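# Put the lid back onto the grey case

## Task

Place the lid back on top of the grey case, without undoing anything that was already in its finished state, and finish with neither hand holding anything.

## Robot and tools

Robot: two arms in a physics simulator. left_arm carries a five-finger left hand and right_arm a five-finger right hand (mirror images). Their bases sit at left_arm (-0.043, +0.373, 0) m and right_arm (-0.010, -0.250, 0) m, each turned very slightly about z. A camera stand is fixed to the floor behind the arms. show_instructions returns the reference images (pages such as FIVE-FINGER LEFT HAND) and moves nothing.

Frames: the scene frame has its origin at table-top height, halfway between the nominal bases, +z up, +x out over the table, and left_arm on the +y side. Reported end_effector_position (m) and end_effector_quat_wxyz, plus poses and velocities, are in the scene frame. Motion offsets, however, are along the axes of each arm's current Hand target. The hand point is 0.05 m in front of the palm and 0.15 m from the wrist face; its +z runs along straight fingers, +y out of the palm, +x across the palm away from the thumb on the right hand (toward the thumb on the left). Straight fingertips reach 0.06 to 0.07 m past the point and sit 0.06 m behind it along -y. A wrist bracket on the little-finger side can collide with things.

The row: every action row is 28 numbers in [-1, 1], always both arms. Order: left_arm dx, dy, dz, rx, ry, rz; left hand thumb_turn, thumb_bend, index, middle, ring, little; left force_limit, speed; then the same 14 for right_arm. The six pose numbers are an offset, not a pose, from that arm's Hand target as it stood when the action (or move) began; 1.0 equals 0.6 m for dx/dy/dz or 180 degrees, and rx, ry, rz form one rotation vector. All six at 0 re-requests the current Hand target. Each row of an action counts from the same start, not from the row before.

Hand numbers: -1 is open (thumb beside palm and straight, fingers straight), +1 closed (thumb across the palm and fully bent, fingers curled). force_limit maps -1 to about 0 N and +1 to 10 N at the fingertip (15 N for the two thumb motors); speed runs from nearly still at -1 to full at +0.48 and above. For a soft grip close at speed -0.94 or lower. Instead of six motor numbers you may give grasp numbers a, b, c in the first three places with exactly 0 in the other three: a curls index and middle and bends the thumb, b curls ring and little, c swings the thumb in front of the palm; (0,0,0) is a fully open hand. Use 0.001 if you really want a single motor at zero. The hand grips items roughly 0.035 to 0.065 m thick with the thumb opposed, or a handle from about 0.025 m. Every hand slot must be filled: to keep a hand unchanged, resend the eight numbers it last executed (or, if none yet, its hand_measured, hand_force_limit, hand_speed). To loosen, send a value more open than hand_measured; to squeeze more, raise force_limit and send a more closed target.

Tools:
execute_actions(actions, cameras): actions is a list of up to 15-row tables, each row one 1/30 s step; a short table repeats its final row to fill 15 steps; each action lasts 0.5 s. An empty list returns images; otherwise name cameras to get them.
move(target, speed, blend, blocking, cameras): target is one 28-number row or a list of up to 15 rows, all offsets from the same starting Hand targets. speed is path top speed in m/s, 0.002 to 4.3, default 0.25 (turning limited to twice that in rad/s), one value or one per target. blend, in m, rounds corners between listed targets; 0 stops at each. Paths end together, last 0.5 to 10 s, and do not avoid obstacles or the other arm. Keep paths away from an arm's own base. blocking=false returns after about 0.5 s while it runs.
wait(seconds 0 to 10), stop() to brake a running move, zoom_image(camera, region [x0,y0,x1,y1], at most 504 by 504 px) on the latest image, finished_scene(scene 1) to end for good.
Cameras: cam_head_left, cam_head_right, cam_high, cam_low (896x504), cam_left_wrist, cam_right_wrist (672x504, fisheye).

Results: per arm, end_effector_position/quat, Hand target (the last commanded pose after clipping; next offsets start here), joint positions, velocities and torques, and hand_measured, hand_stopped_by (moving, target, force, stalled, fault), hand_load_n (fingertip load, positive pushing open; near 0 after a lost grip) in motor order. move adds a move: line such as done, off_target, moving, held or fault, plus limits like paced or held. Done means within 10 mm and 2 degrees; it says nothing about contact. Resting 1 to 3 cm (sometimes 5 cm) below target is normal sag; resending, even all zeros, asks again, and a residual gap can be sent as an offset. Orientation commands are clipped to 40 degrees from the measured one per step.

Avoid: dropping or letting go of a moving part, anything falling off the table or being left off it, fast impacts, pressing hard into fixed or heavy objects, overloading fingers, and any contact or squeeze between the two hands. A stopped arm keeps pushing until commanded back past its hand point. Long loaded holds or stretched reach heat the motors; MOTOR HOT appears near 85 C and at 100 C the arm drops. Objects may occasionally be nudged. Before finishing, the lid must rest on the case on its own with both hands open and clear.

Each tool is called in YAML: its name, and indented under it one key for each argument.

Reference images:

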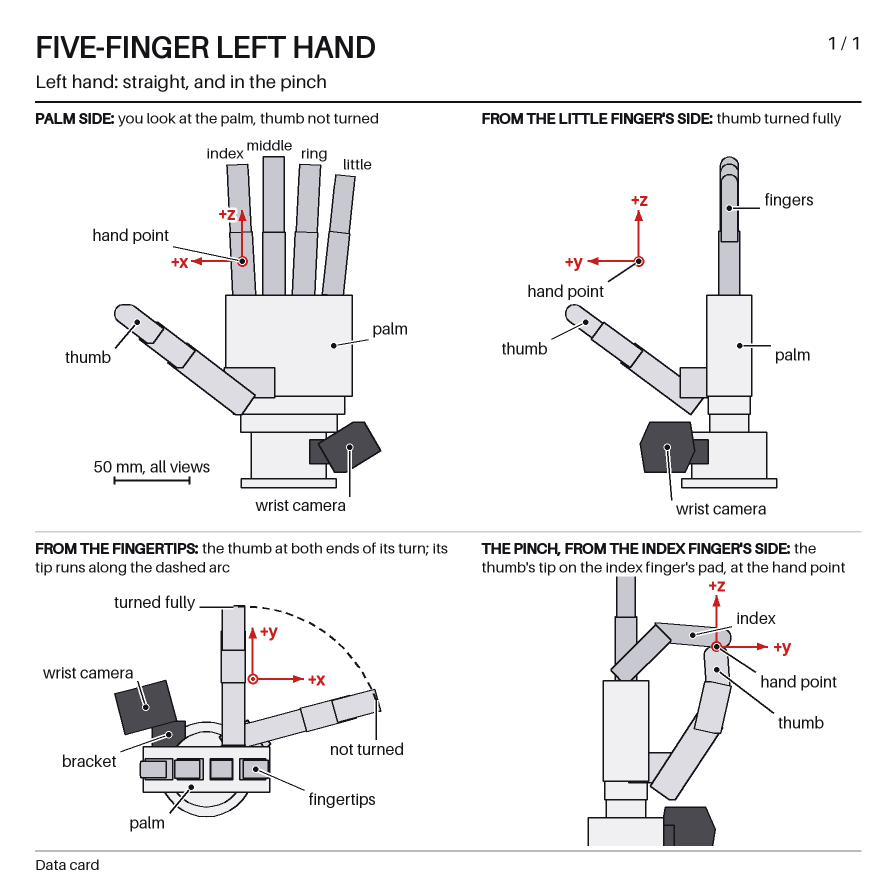

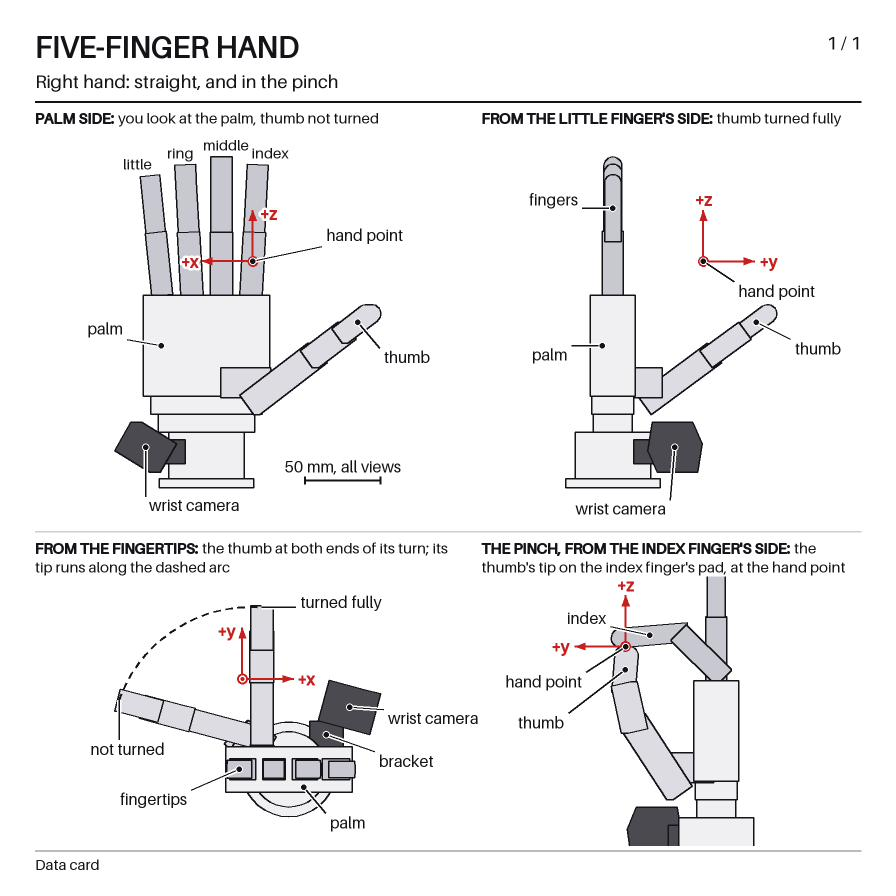

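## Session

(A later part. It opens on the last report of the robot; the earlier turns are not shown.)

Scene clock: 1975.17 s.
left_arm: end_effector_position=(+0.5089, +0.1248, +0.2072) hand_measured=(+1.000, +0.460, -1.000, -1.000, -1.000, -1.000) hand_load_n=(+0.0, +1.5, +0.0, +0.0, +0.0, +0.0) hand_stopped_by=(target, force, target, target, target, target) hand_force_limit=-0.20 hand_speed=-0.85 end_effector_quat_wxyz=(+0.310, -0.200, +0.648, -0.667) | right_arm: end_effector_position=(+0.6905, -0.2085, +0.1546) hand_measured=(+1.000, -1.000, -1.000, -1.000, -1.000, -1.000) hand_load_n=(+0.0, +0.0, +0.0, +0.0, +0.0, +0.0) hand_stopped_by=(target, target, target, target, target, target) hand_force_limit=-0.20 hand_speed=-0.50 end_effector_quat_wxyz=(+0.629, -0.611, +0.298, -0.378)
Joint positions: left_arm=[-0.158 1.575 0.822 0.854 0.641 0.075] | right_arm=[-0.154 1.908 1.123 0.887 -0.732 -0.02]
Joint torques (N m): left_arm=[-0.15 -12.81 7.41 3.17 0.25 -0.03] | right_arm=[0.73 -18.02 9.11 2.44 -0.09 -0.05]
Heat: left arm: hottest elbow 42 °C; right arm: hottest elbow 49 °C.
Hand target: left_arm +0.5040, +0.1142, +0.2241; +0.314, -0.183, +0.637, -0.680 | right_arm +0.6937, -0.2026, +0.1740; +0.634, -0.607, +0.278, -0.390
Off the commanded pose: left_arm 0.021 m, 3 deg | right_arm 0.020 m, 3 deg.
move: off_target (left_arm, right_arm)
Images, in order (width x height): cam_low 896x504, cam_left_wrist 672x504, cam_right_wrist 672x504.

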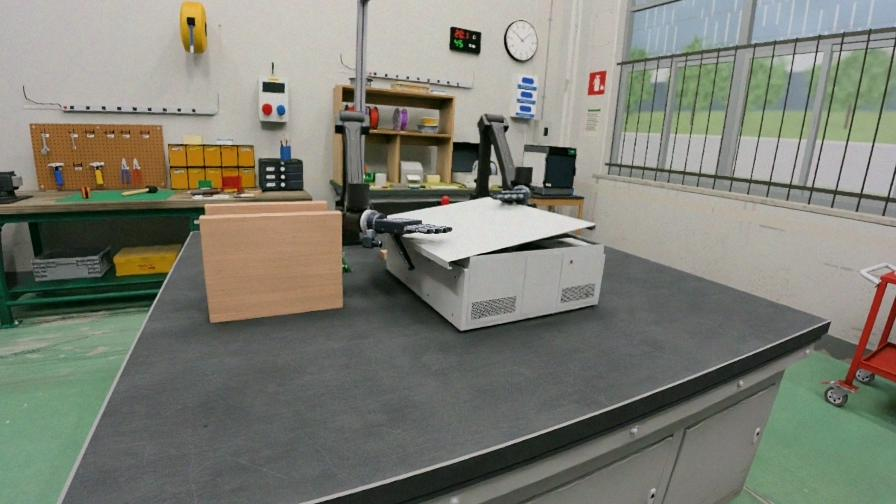

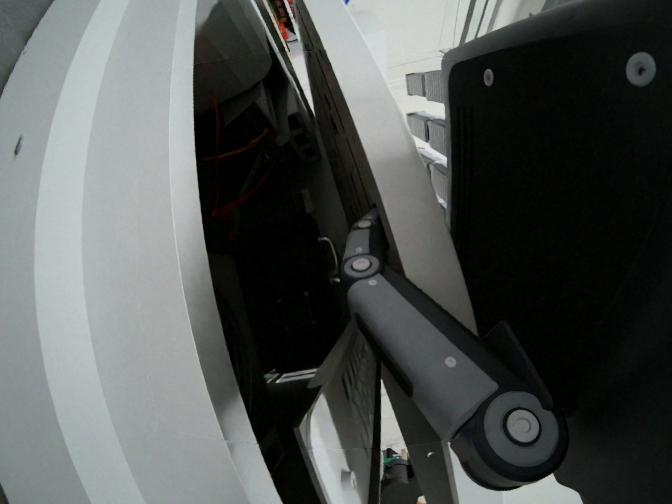

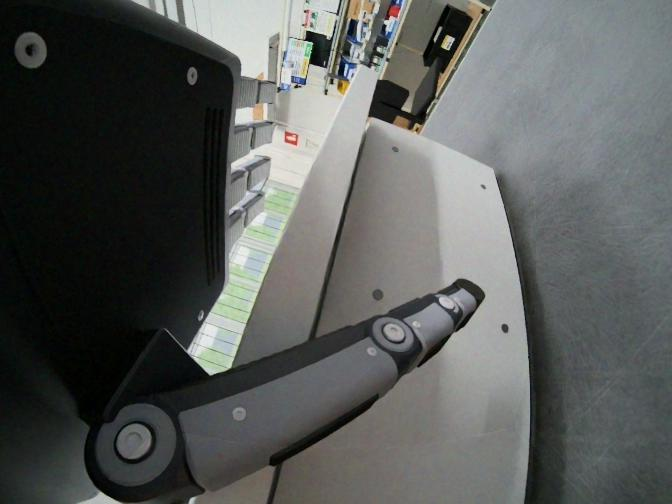

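move:
  target:
    - [0,0,0,0,0,0,1,1,-1,-1,-1,-1,-0.2,-0.85,0.0978,-0.0017,-0.1243,0,0,0,1,-1,-1,-1,-1,-1,-0.2,-0.5]
    - [0,0,0,0,0,0,1,1,-1,-1,-1,-1,-0.2,-0.85,0.1358,-0.1983,-0.1118,0,0,0,1,-1,-1,-1,-1,-1,-0.2,-0.5]
  speed: 0.08
  cameras: ["all"]

zoom_image:
  camera: "cam_head_left"
  region: [360, 60, 620, 270]

zoom_image:
  camera: "cam_head_right"
  region: [350, 60, 610, 270]

zoom_image:
  camera: "cam_low"
  region: [340, 150, 640, 340]

zoom_image:
  camera: "cam_high"
  region: [300, 150, 560, 380]

Scene clock: 1989.83 s.
left_arm: end_effector_position=(+0.5089, +0.1248, +0.2072) hand_measured=(+1.000, +0.460, -1.000, -1.000, -1.000, -1.000) hand_load_n=(+0.0, +1.5, +0.0, +0.0, +0.0, +0.0) hand_stopped_by=(target, force, target, target, target, target) hand_force_limit=-0.20 hand_speed=-0.85 end_effector_quat_wxyz=(+0.310, -0.200, +0.648, -0.667) | right_arm: end_effector_position=(+0.6446, -0.2562, +0.2371) hand_measured=(+1.000, -1.000, -1.000, -1.000, -1.000, -1.000) hand_load_n=(+0.0, +0.0, +0.0, +0.0, +0.0, +0.0) hand_stopped_by=(target, target, target, target, target, target) hand_force_limit=-0.20 hand_speed=-0.50 end_effector_quat_wxyz=(+0.643, -0.624, +0.299, -0.328)
Joint positions: left_arm=[-0.158 1.575 0.822 0.854 0.641 0.075] | right_arm=[-0.275 1.718 1.134 0.655 -0.929 0.033]
Joint torques (N m): left_arm=[-0.32 -12.92 7.39 3.22 0.26 -0.03] | right_arm=[-3.6 -19.14 16.01 1.73 0.38 -0.15]
Heat: left arm: hottest elbow 42 °C; right arm: hottest elbow 50 °C.
Hand target: left_arm +0.5040, +0.1142, +0.2241; +0.314, -0.183, +0.637, -0.680 | right_arm +0.6636, -0.3025, +0.2939; +0.634, -0.607, +0.278, -0.390
Off the commanded pose: left_arm 0.021 m, 3 deg | right_arm 0.076 m, 8 deg.
move: off_target (left_arm, right_arm)

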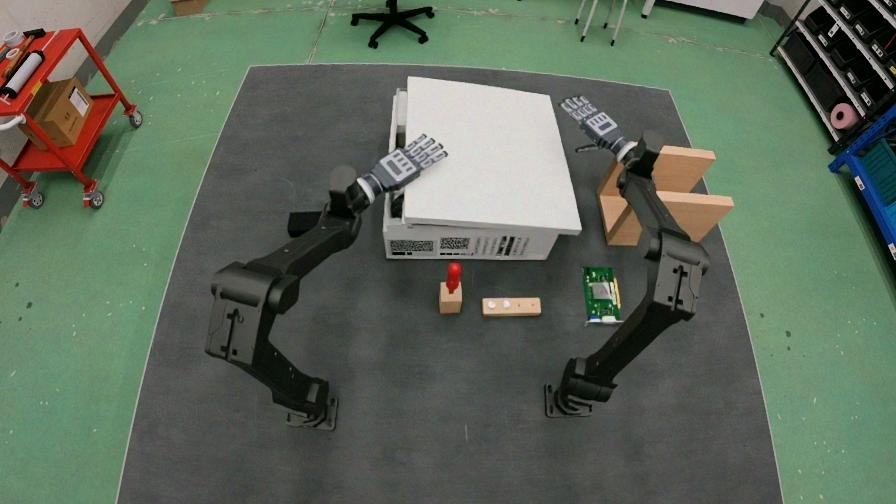

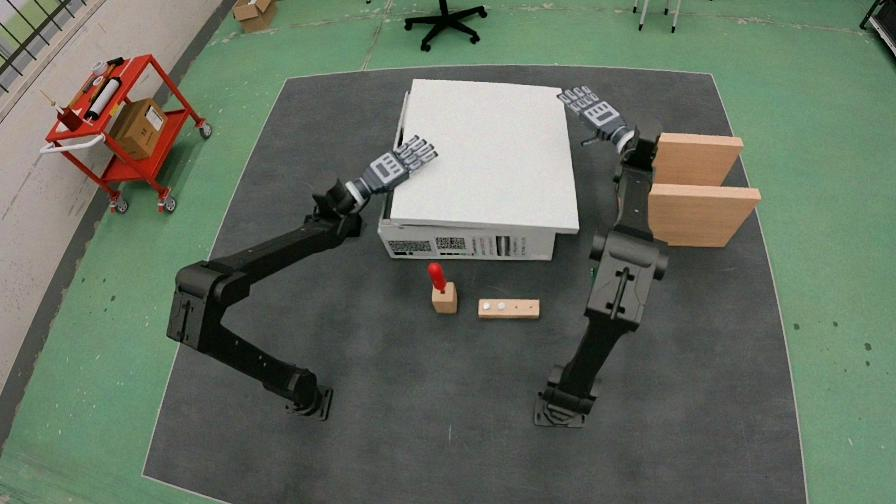

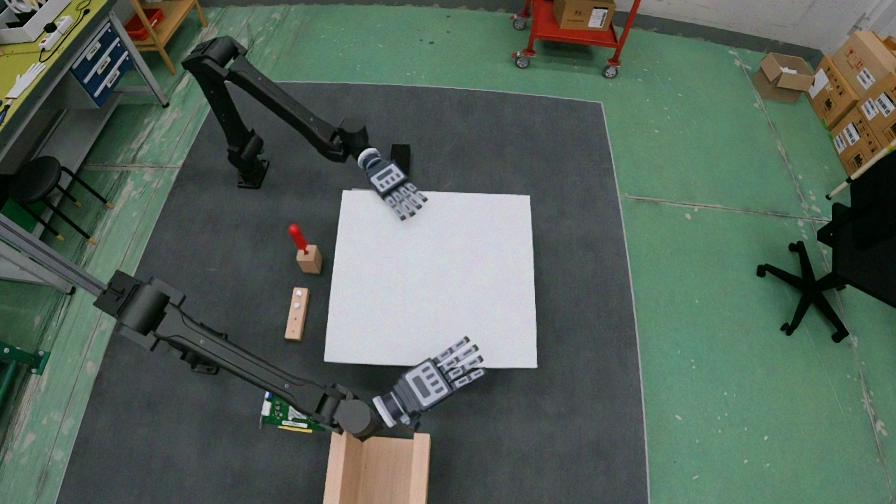

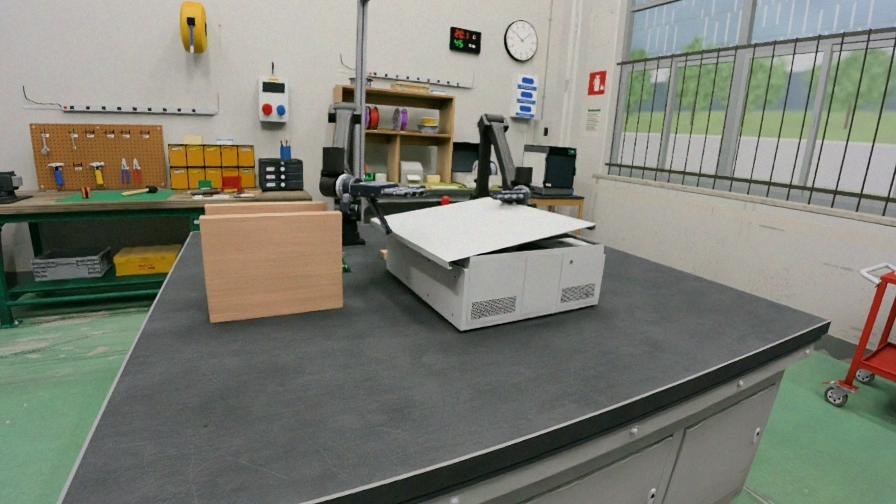

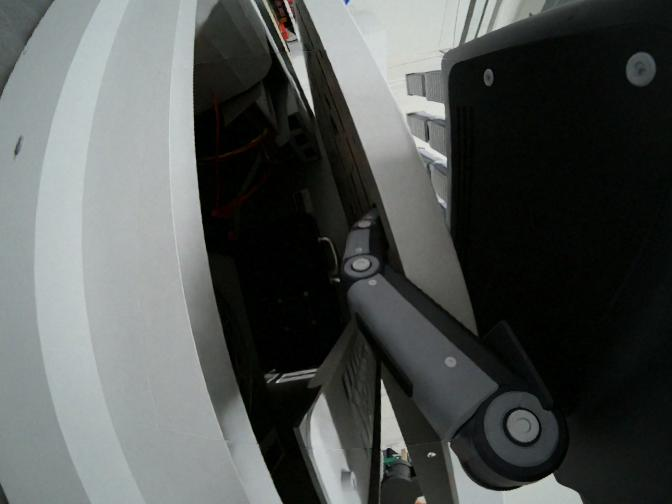

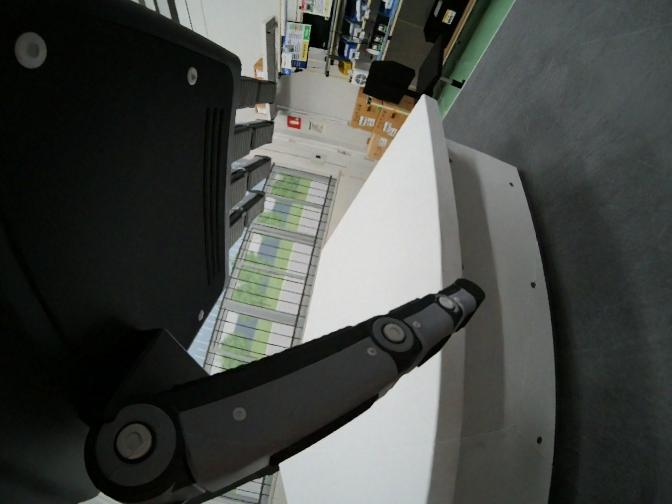

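Scaled by 1.938.

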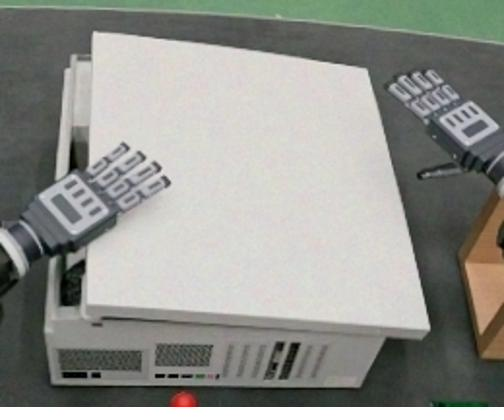

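Scaled by 1.938.

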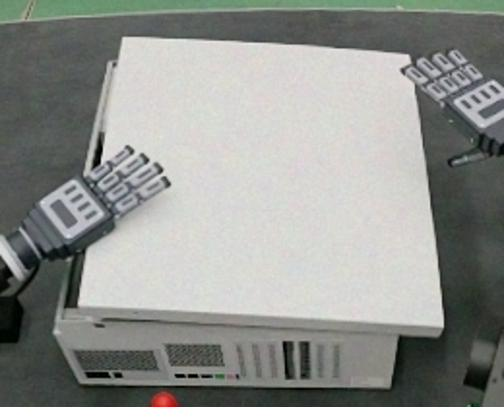

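Scaled by 1.680.

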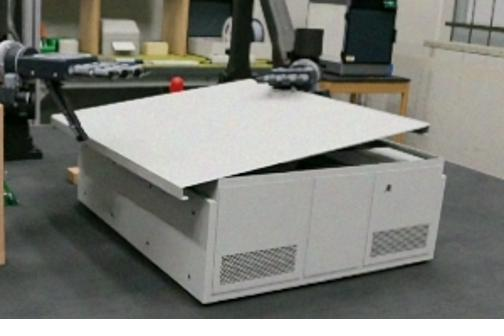

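Scaled by 1.938.

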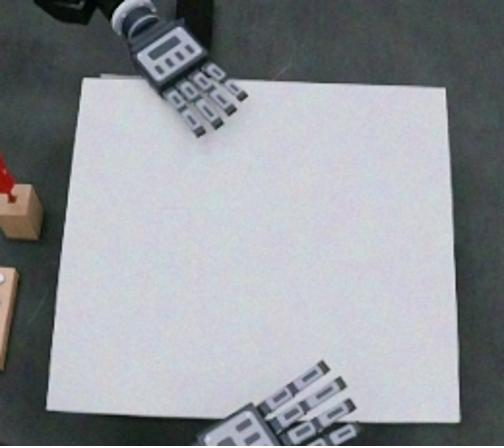

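move:
  target: [0,0,0,0,0,0,1,1,-1,-1,-1,-1,-0.2,-0.85,-0.078,-0.0663,0.0362,0,0,0,1,-1,-1,-1,-1,-1,-0.2,-0.5]
  speed: 0.06
  cameras: ["cam_head_left", "cam_low", "cam_high"]

Scene clock: 2007.53 s.
left_arm: end_effector_position=(+0.5089, +0.1248, +0.2072) hand_measured=(+1.000, +0.460, -1.000, -1.000, -1.000, -1.000) hand_load_n=(+0.0, +1.5, +0.0, +0.0, +0.0, +0.0) hand_stopped_by=(target, force, target, target, target, target) hand_force_limit=-0.20 hand_speed=-0.85 end_effector_quat_wxyz=(+0.310, -0.200, +0.648, -0.667) | right_arm: end_effector_position=(+0.6395, -0.2534, +0.2974) hand_measured=(+1.000, -1.000, -1.000, -1.000, -1.000, -1.000) hand_load_n=(+0.0, +0.0, +0.0, +0.0, +0.0, +0.0) hand_stopped_by=(target, target, target, target, target, target) hand_force_limit=-0.20 hand_speed=-0.50 end_effector_quat_wxyz=(+0.632, -0.609, +0.303, -0.370)
Joint positions: left_arm=[-0.158 1.575 0.822 0.854 0.641 0.075] | right_arm=[-0.258 1.598 1.137 0.572 -0.837 0.014]
Joint torques (N m): left_arm=[-0.21 -12.86 7.32 3.17 0.26 -0.04] | right_arm=[1.67 -15.56 14.26 1.65 0.12 -0.12]
Heat: left arm: hottest elbow 42 °C; right arm: hottest elbow 55 °C.
Hand target: left_arm +0.5040, +0.1142, +0.2241; +0.314, -0.183, +0.637, -0.680 | right_arm +0.6500, -0.2500, +0.3297; +0.634, -0.607, +0.278, -0.390
Off the commanded pose: left_arm 0.021 m, 3 deg | right_arm 0.034 m, 4 deg.
move: off_target (left_arm, right_arm)
Images, in order (width x height): cam_head_left 896x504, cam_high 896x504, cam_low 896x504.

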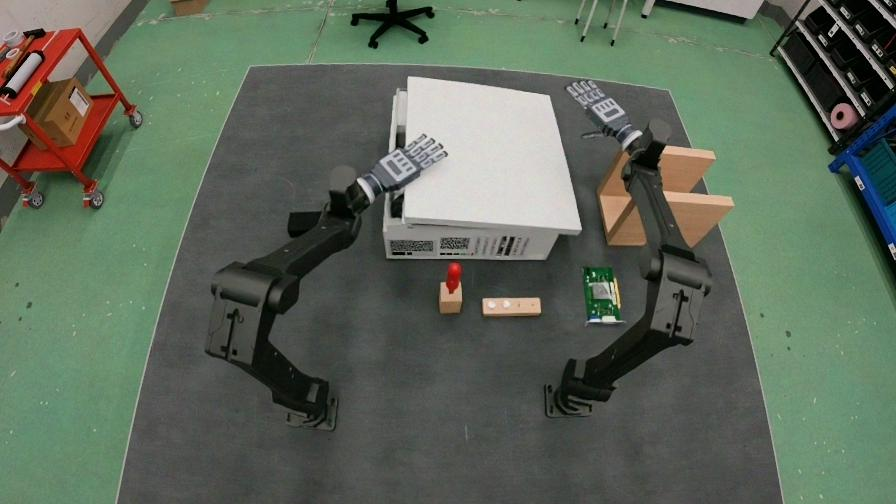

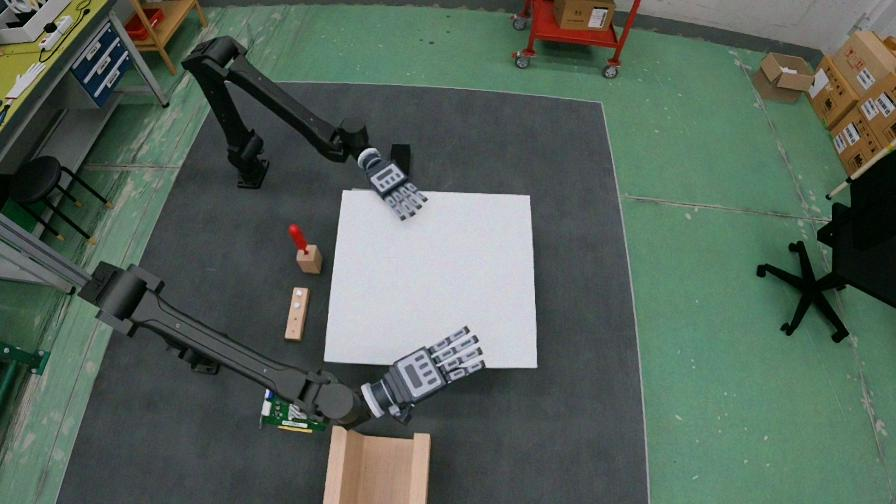

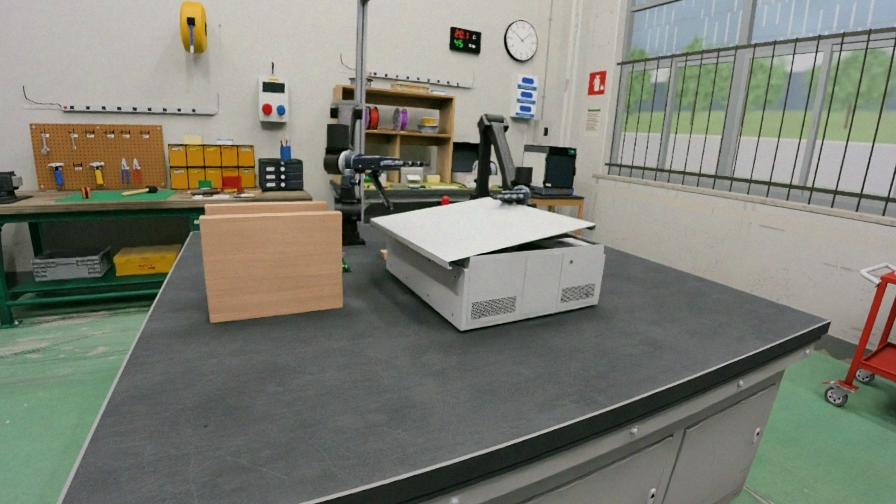

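move:
  target:
    - [-0.0038,-0.0245,0.003,0,0,0,1,1,-1,-1,-1,-1,-0.2,-0.85,0,0,0,0,0,0,1,-1,-1,-1,-1,-1,-0.2,-0.5]
    - [-0.1157,-0.016,-0.0673,0,0,0,1,1,-1,-1,-1,-1,-0.2,-0.85,0,0,0,0,0,0,1,-1,-1,-1,-1,-1,-0.2,-0.5]
  speed: 0.04
  cameras: ["all"]

zoom_image:
  camera: "cam_head_left"
  region: [360, 60, 620, 270]

zoom_image:
  camera: "cam_head_right"
  region: [350, 60, 610, 270]

zoom_image:
  camera: "cam_low"
  region: [340, 150, 640, 340]

Scene clock: 2047.27 s.
left_arm: end_effector_position=(+0.5078, +0.1800, +0.2070) hand_measured=(+1.000, +0.460, -1.000, -1.000, -1.000, -1.000) hand_load_n=(+2.0, +4.5, +0.0, +0.0, +0.0, +0.0) hand_stopped_by=(target, force, target, target, target, target) hand_force_limit=-0.20 hand_speed=-0.85 end_effector_quat_wxyz=(+0.286, -0.198, +0.653, -0.672) | right_arm: end_effector_position=(+0.6395, -0.2534, +0.2973) hand_measured=(+1.000, -1.000, -1.000, -1.000, -1.000, -1.000) hand_load_n=(+0.0, +0.0, +0.0, +0.0, +0.0, +0.0) hand_stopped_by=(target, target, target, target, target, target) hand_force_limit=-0.20 hand_speed=-0.50 end_effector_quat_wxyz=(+0.632, -0.609, +0.303, -0.370)
Joint positions: left_arm=[-0.021 1.569 0.822 0.847 0.816 0.036] | right_arm=[-0.258 1.598 1.137 0.571 -0.837 0.013]
Joint torques (N m): left_arm=[2.78 -11.99 10.81 2.5 0.17 -0.01] | right_arm=[2.26 -14.97 14.54 1.37 0.07 -0.06]
Heat: left arm: hottest elbow 42 °C; right arm: hottest elbow 58 °C.
Hand target: left_arm +0.5270, +0.1901, +0.2392; +0.314, -0.182, +0.637, -0.680 | right_arm +0.6499, -0.2500, +0.3296; +0.634, -0.607, +0.278, -0.390
Off the commanded pose: left_arm 0.039 m, 4 deg | right_arm 0.034 m, 4 deg.
move: off_target (left_arm, right_arm)

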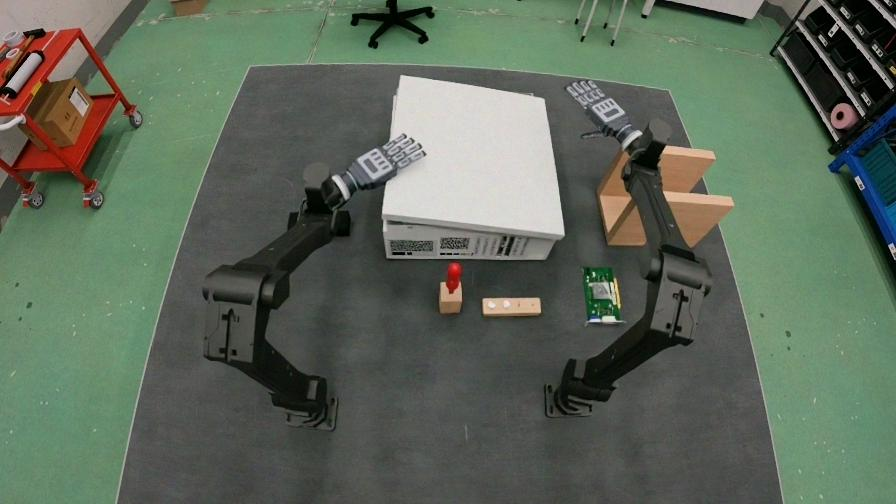

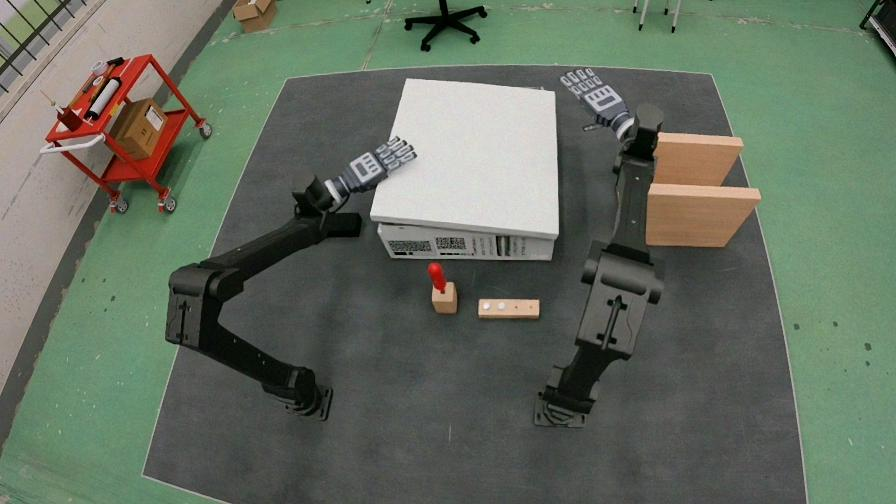

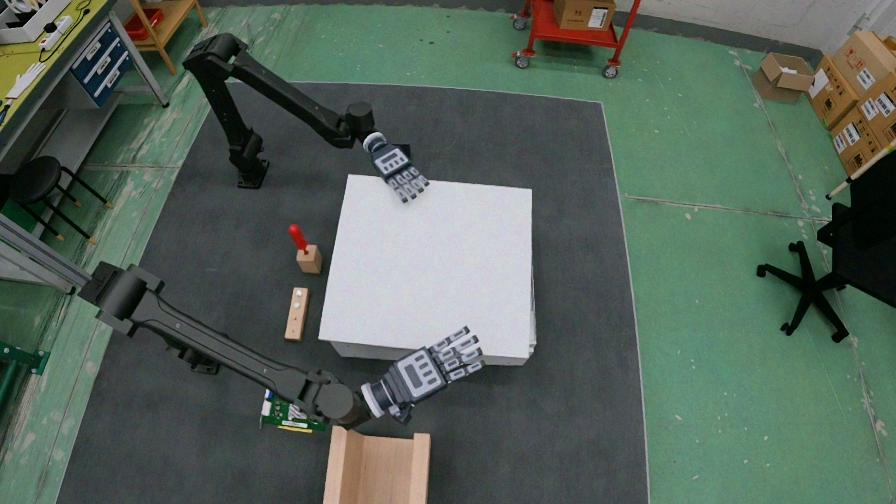

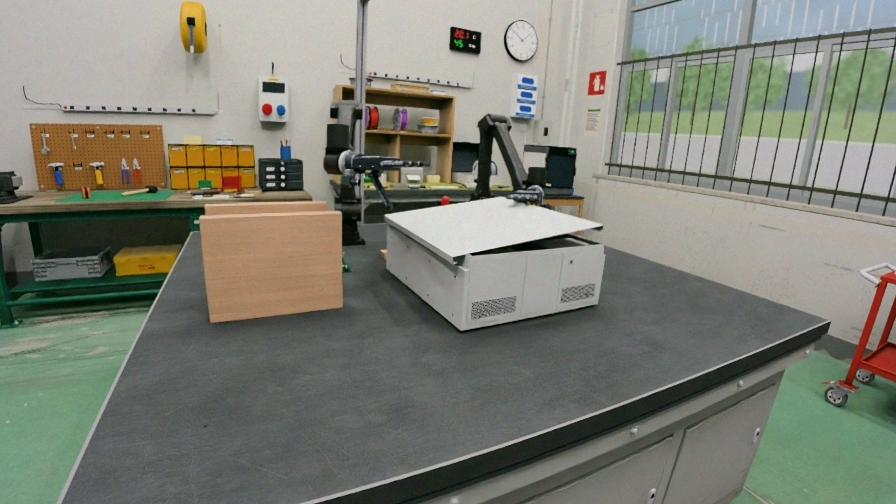

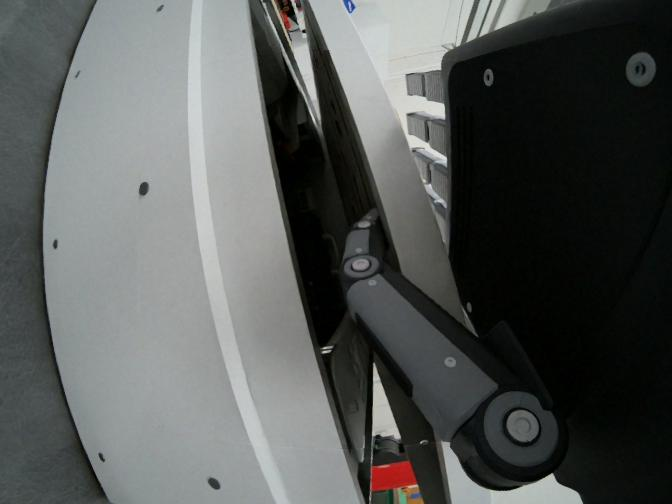

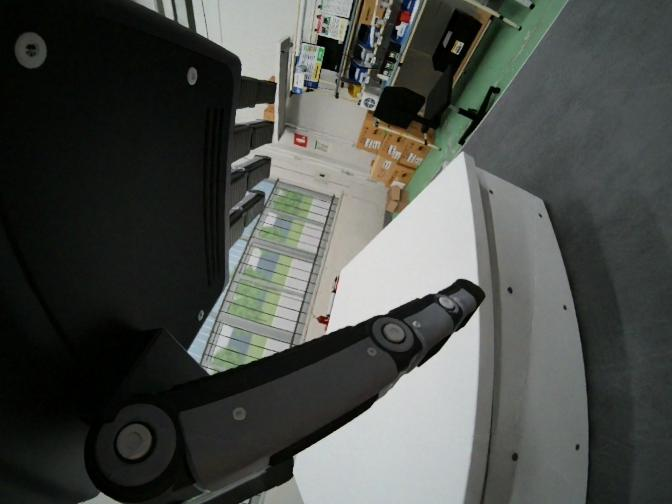

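Scaled by 1.938.

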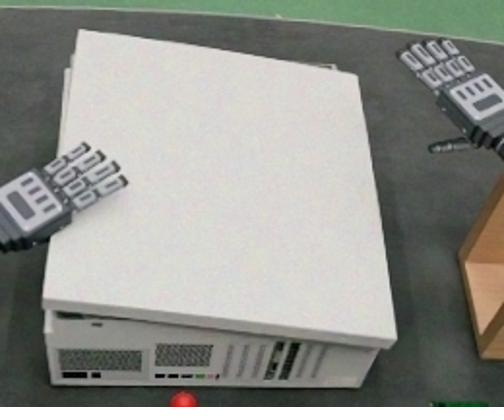

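Scaled by 1.938.

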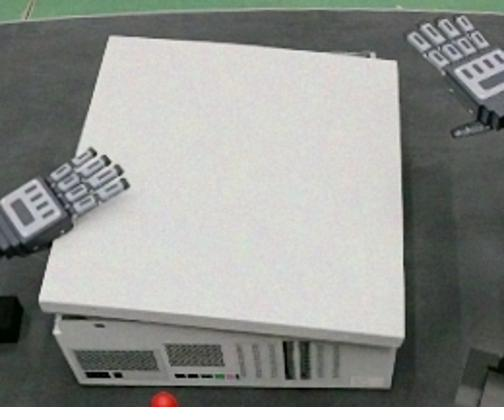

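Scaled by 1.680.

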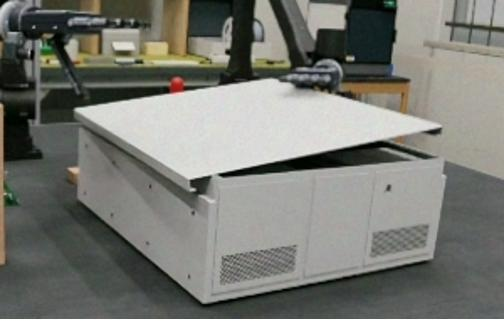

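move:
  target:
    - [0,0,0,0,0,0,1,1,-1,-1,-1,-1,-0.2,-0.85,-0.3016,-0.2067,-0.4692,-0.264,0.063,0.085,1,-1,-1,-1,-1,-1,-0.2,-0.5]
    - [0,0,0,0,0,0,1,1,-1,-1,-1,-1,-0.2,-0.85,-0.457,-0.1537,-0.4278,-0.5285,0.126,0.1698,1,-1,-1,-1,-1,-1,-0.2,-0.5]
  speed: 0.15
  blend: [0.04, 0]
  cameras: ["all"]

Scene clock: 2098.07 s.
left_arm: end_effector_position=(+0.5078, +0.1800, +0.2070) hand_measured=(+1.000, +0.460, -1.000, -1.000, -1.000, -1.000) hand_load_n=(+2.0, +4.5, +0.0, +0.0, +0.0, +0.0) hand_stopped_by=(target, force, target, target, target, target) hand_force_limit=-0.20 hand_speed=-0.85 end_effector_quat_wxyz=(+0.286, -0.198, +0.653, -0.672) | right_arm: end_effector_position=(+0.2731, -0.1648, +0.3496) hand_measured=(+1.000, -1.000, -1.000, -1.000, -1.000, -1.000) hand_load_n=(+0.0, +0.0, +0.0, +0.0, +0.0, +0.0) hand_stopped_by=(target, target, target, target, target, target) hand_force_limit=-0.20 hand_speed=-0.50 end_effector_quat_wxyz=(-0.094, +0.705, -0.701, +0.055)
Joint positions: left_arm=[-0.021 1.569 0.822 0.847 0.816 0.035] | right_arm=[0.15 1.143 1.46 -1.672 -0.025 0.143]
Joint torques (N m): left_arm=[2.84 -12.04 10.85 2.51 0.16 -0.01] | right_arm=[2.32 -6.53 11.81 0.14 -0.05 0.19]
Heat: left arm: hottest elbow 46 °C; right arm: hottest elbow 60 °C.
Hand target: left_arm +0.5270, +0.1901, +0.2392; +0.314, -0.182, +0.637, -0.680 | right_arm +0.2750, -0.1601, +0.3595; +0.000, +0.707, -0.707, +0.001
Off the commanded pose: left_arm 0.039 m, 4 deg | right_arm 0.011 m, 12 deg.
joint sent to its limit (right arm) — joint 4 (wrist pitch), lower limit. The joint targets are off in orientation, not in position.
move: off_target (left_arm, right_arm)

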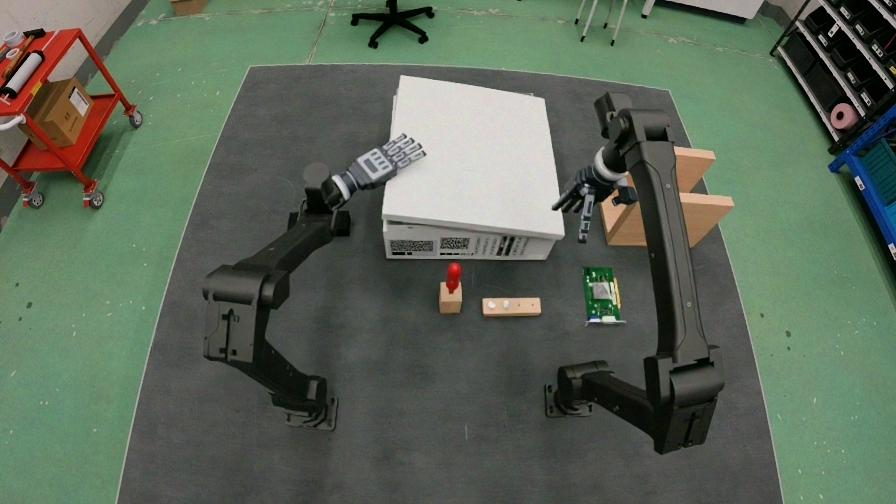

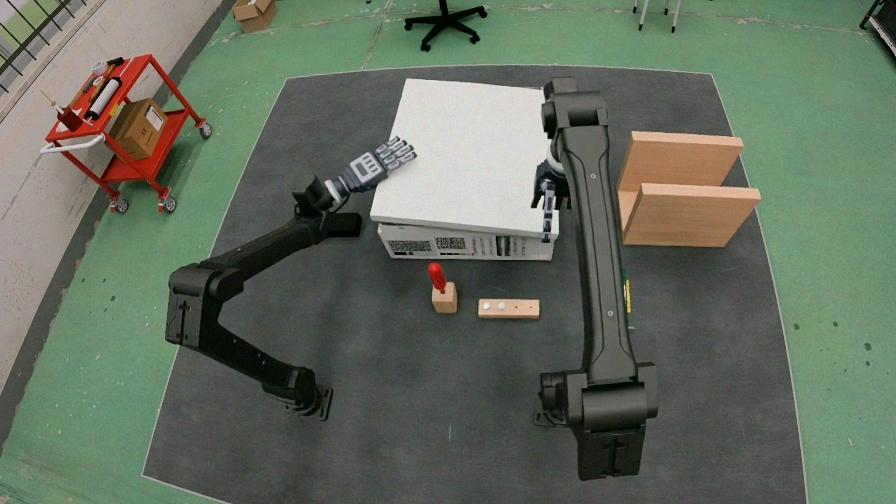

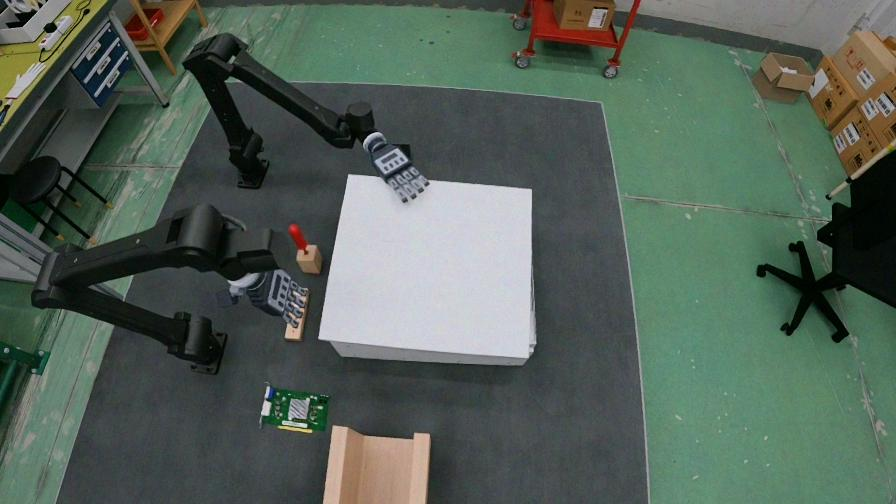

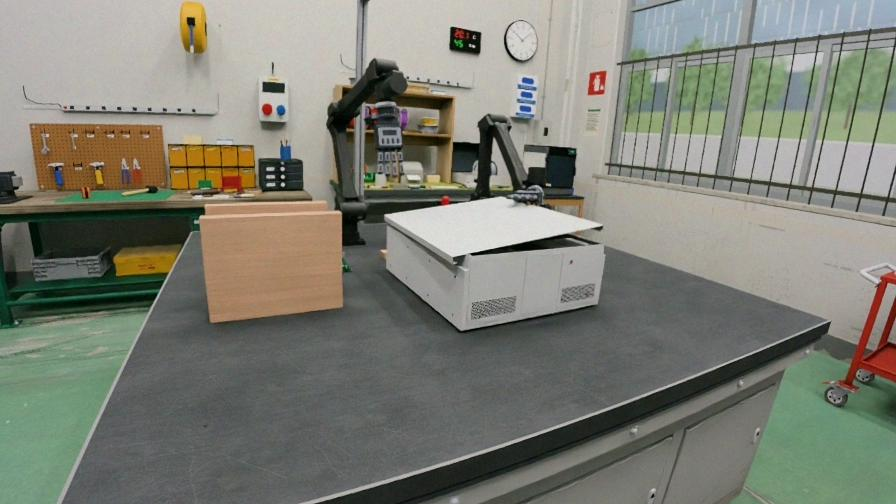

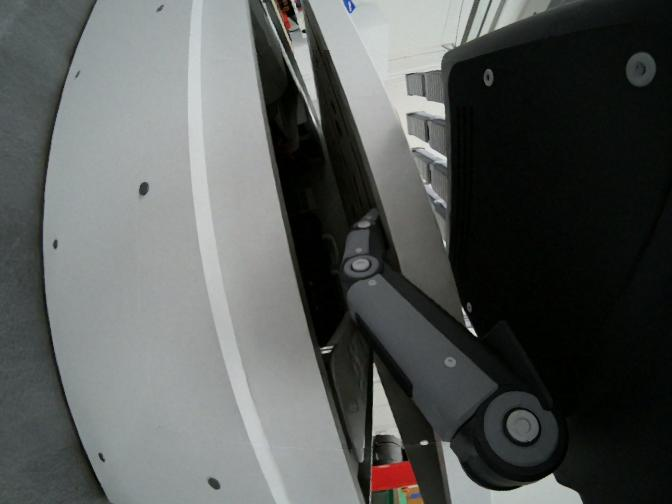

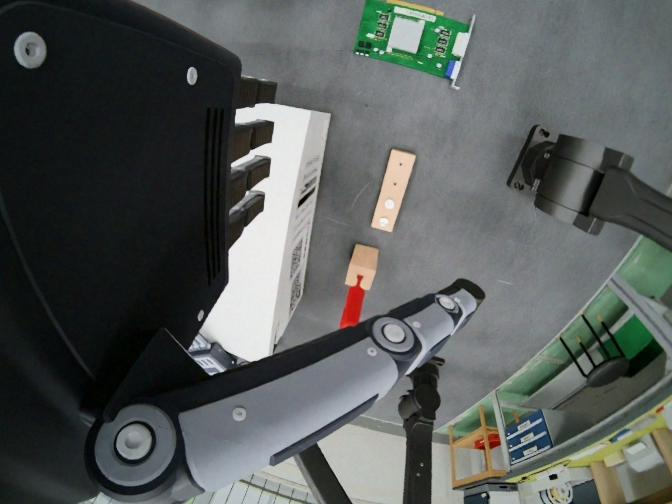

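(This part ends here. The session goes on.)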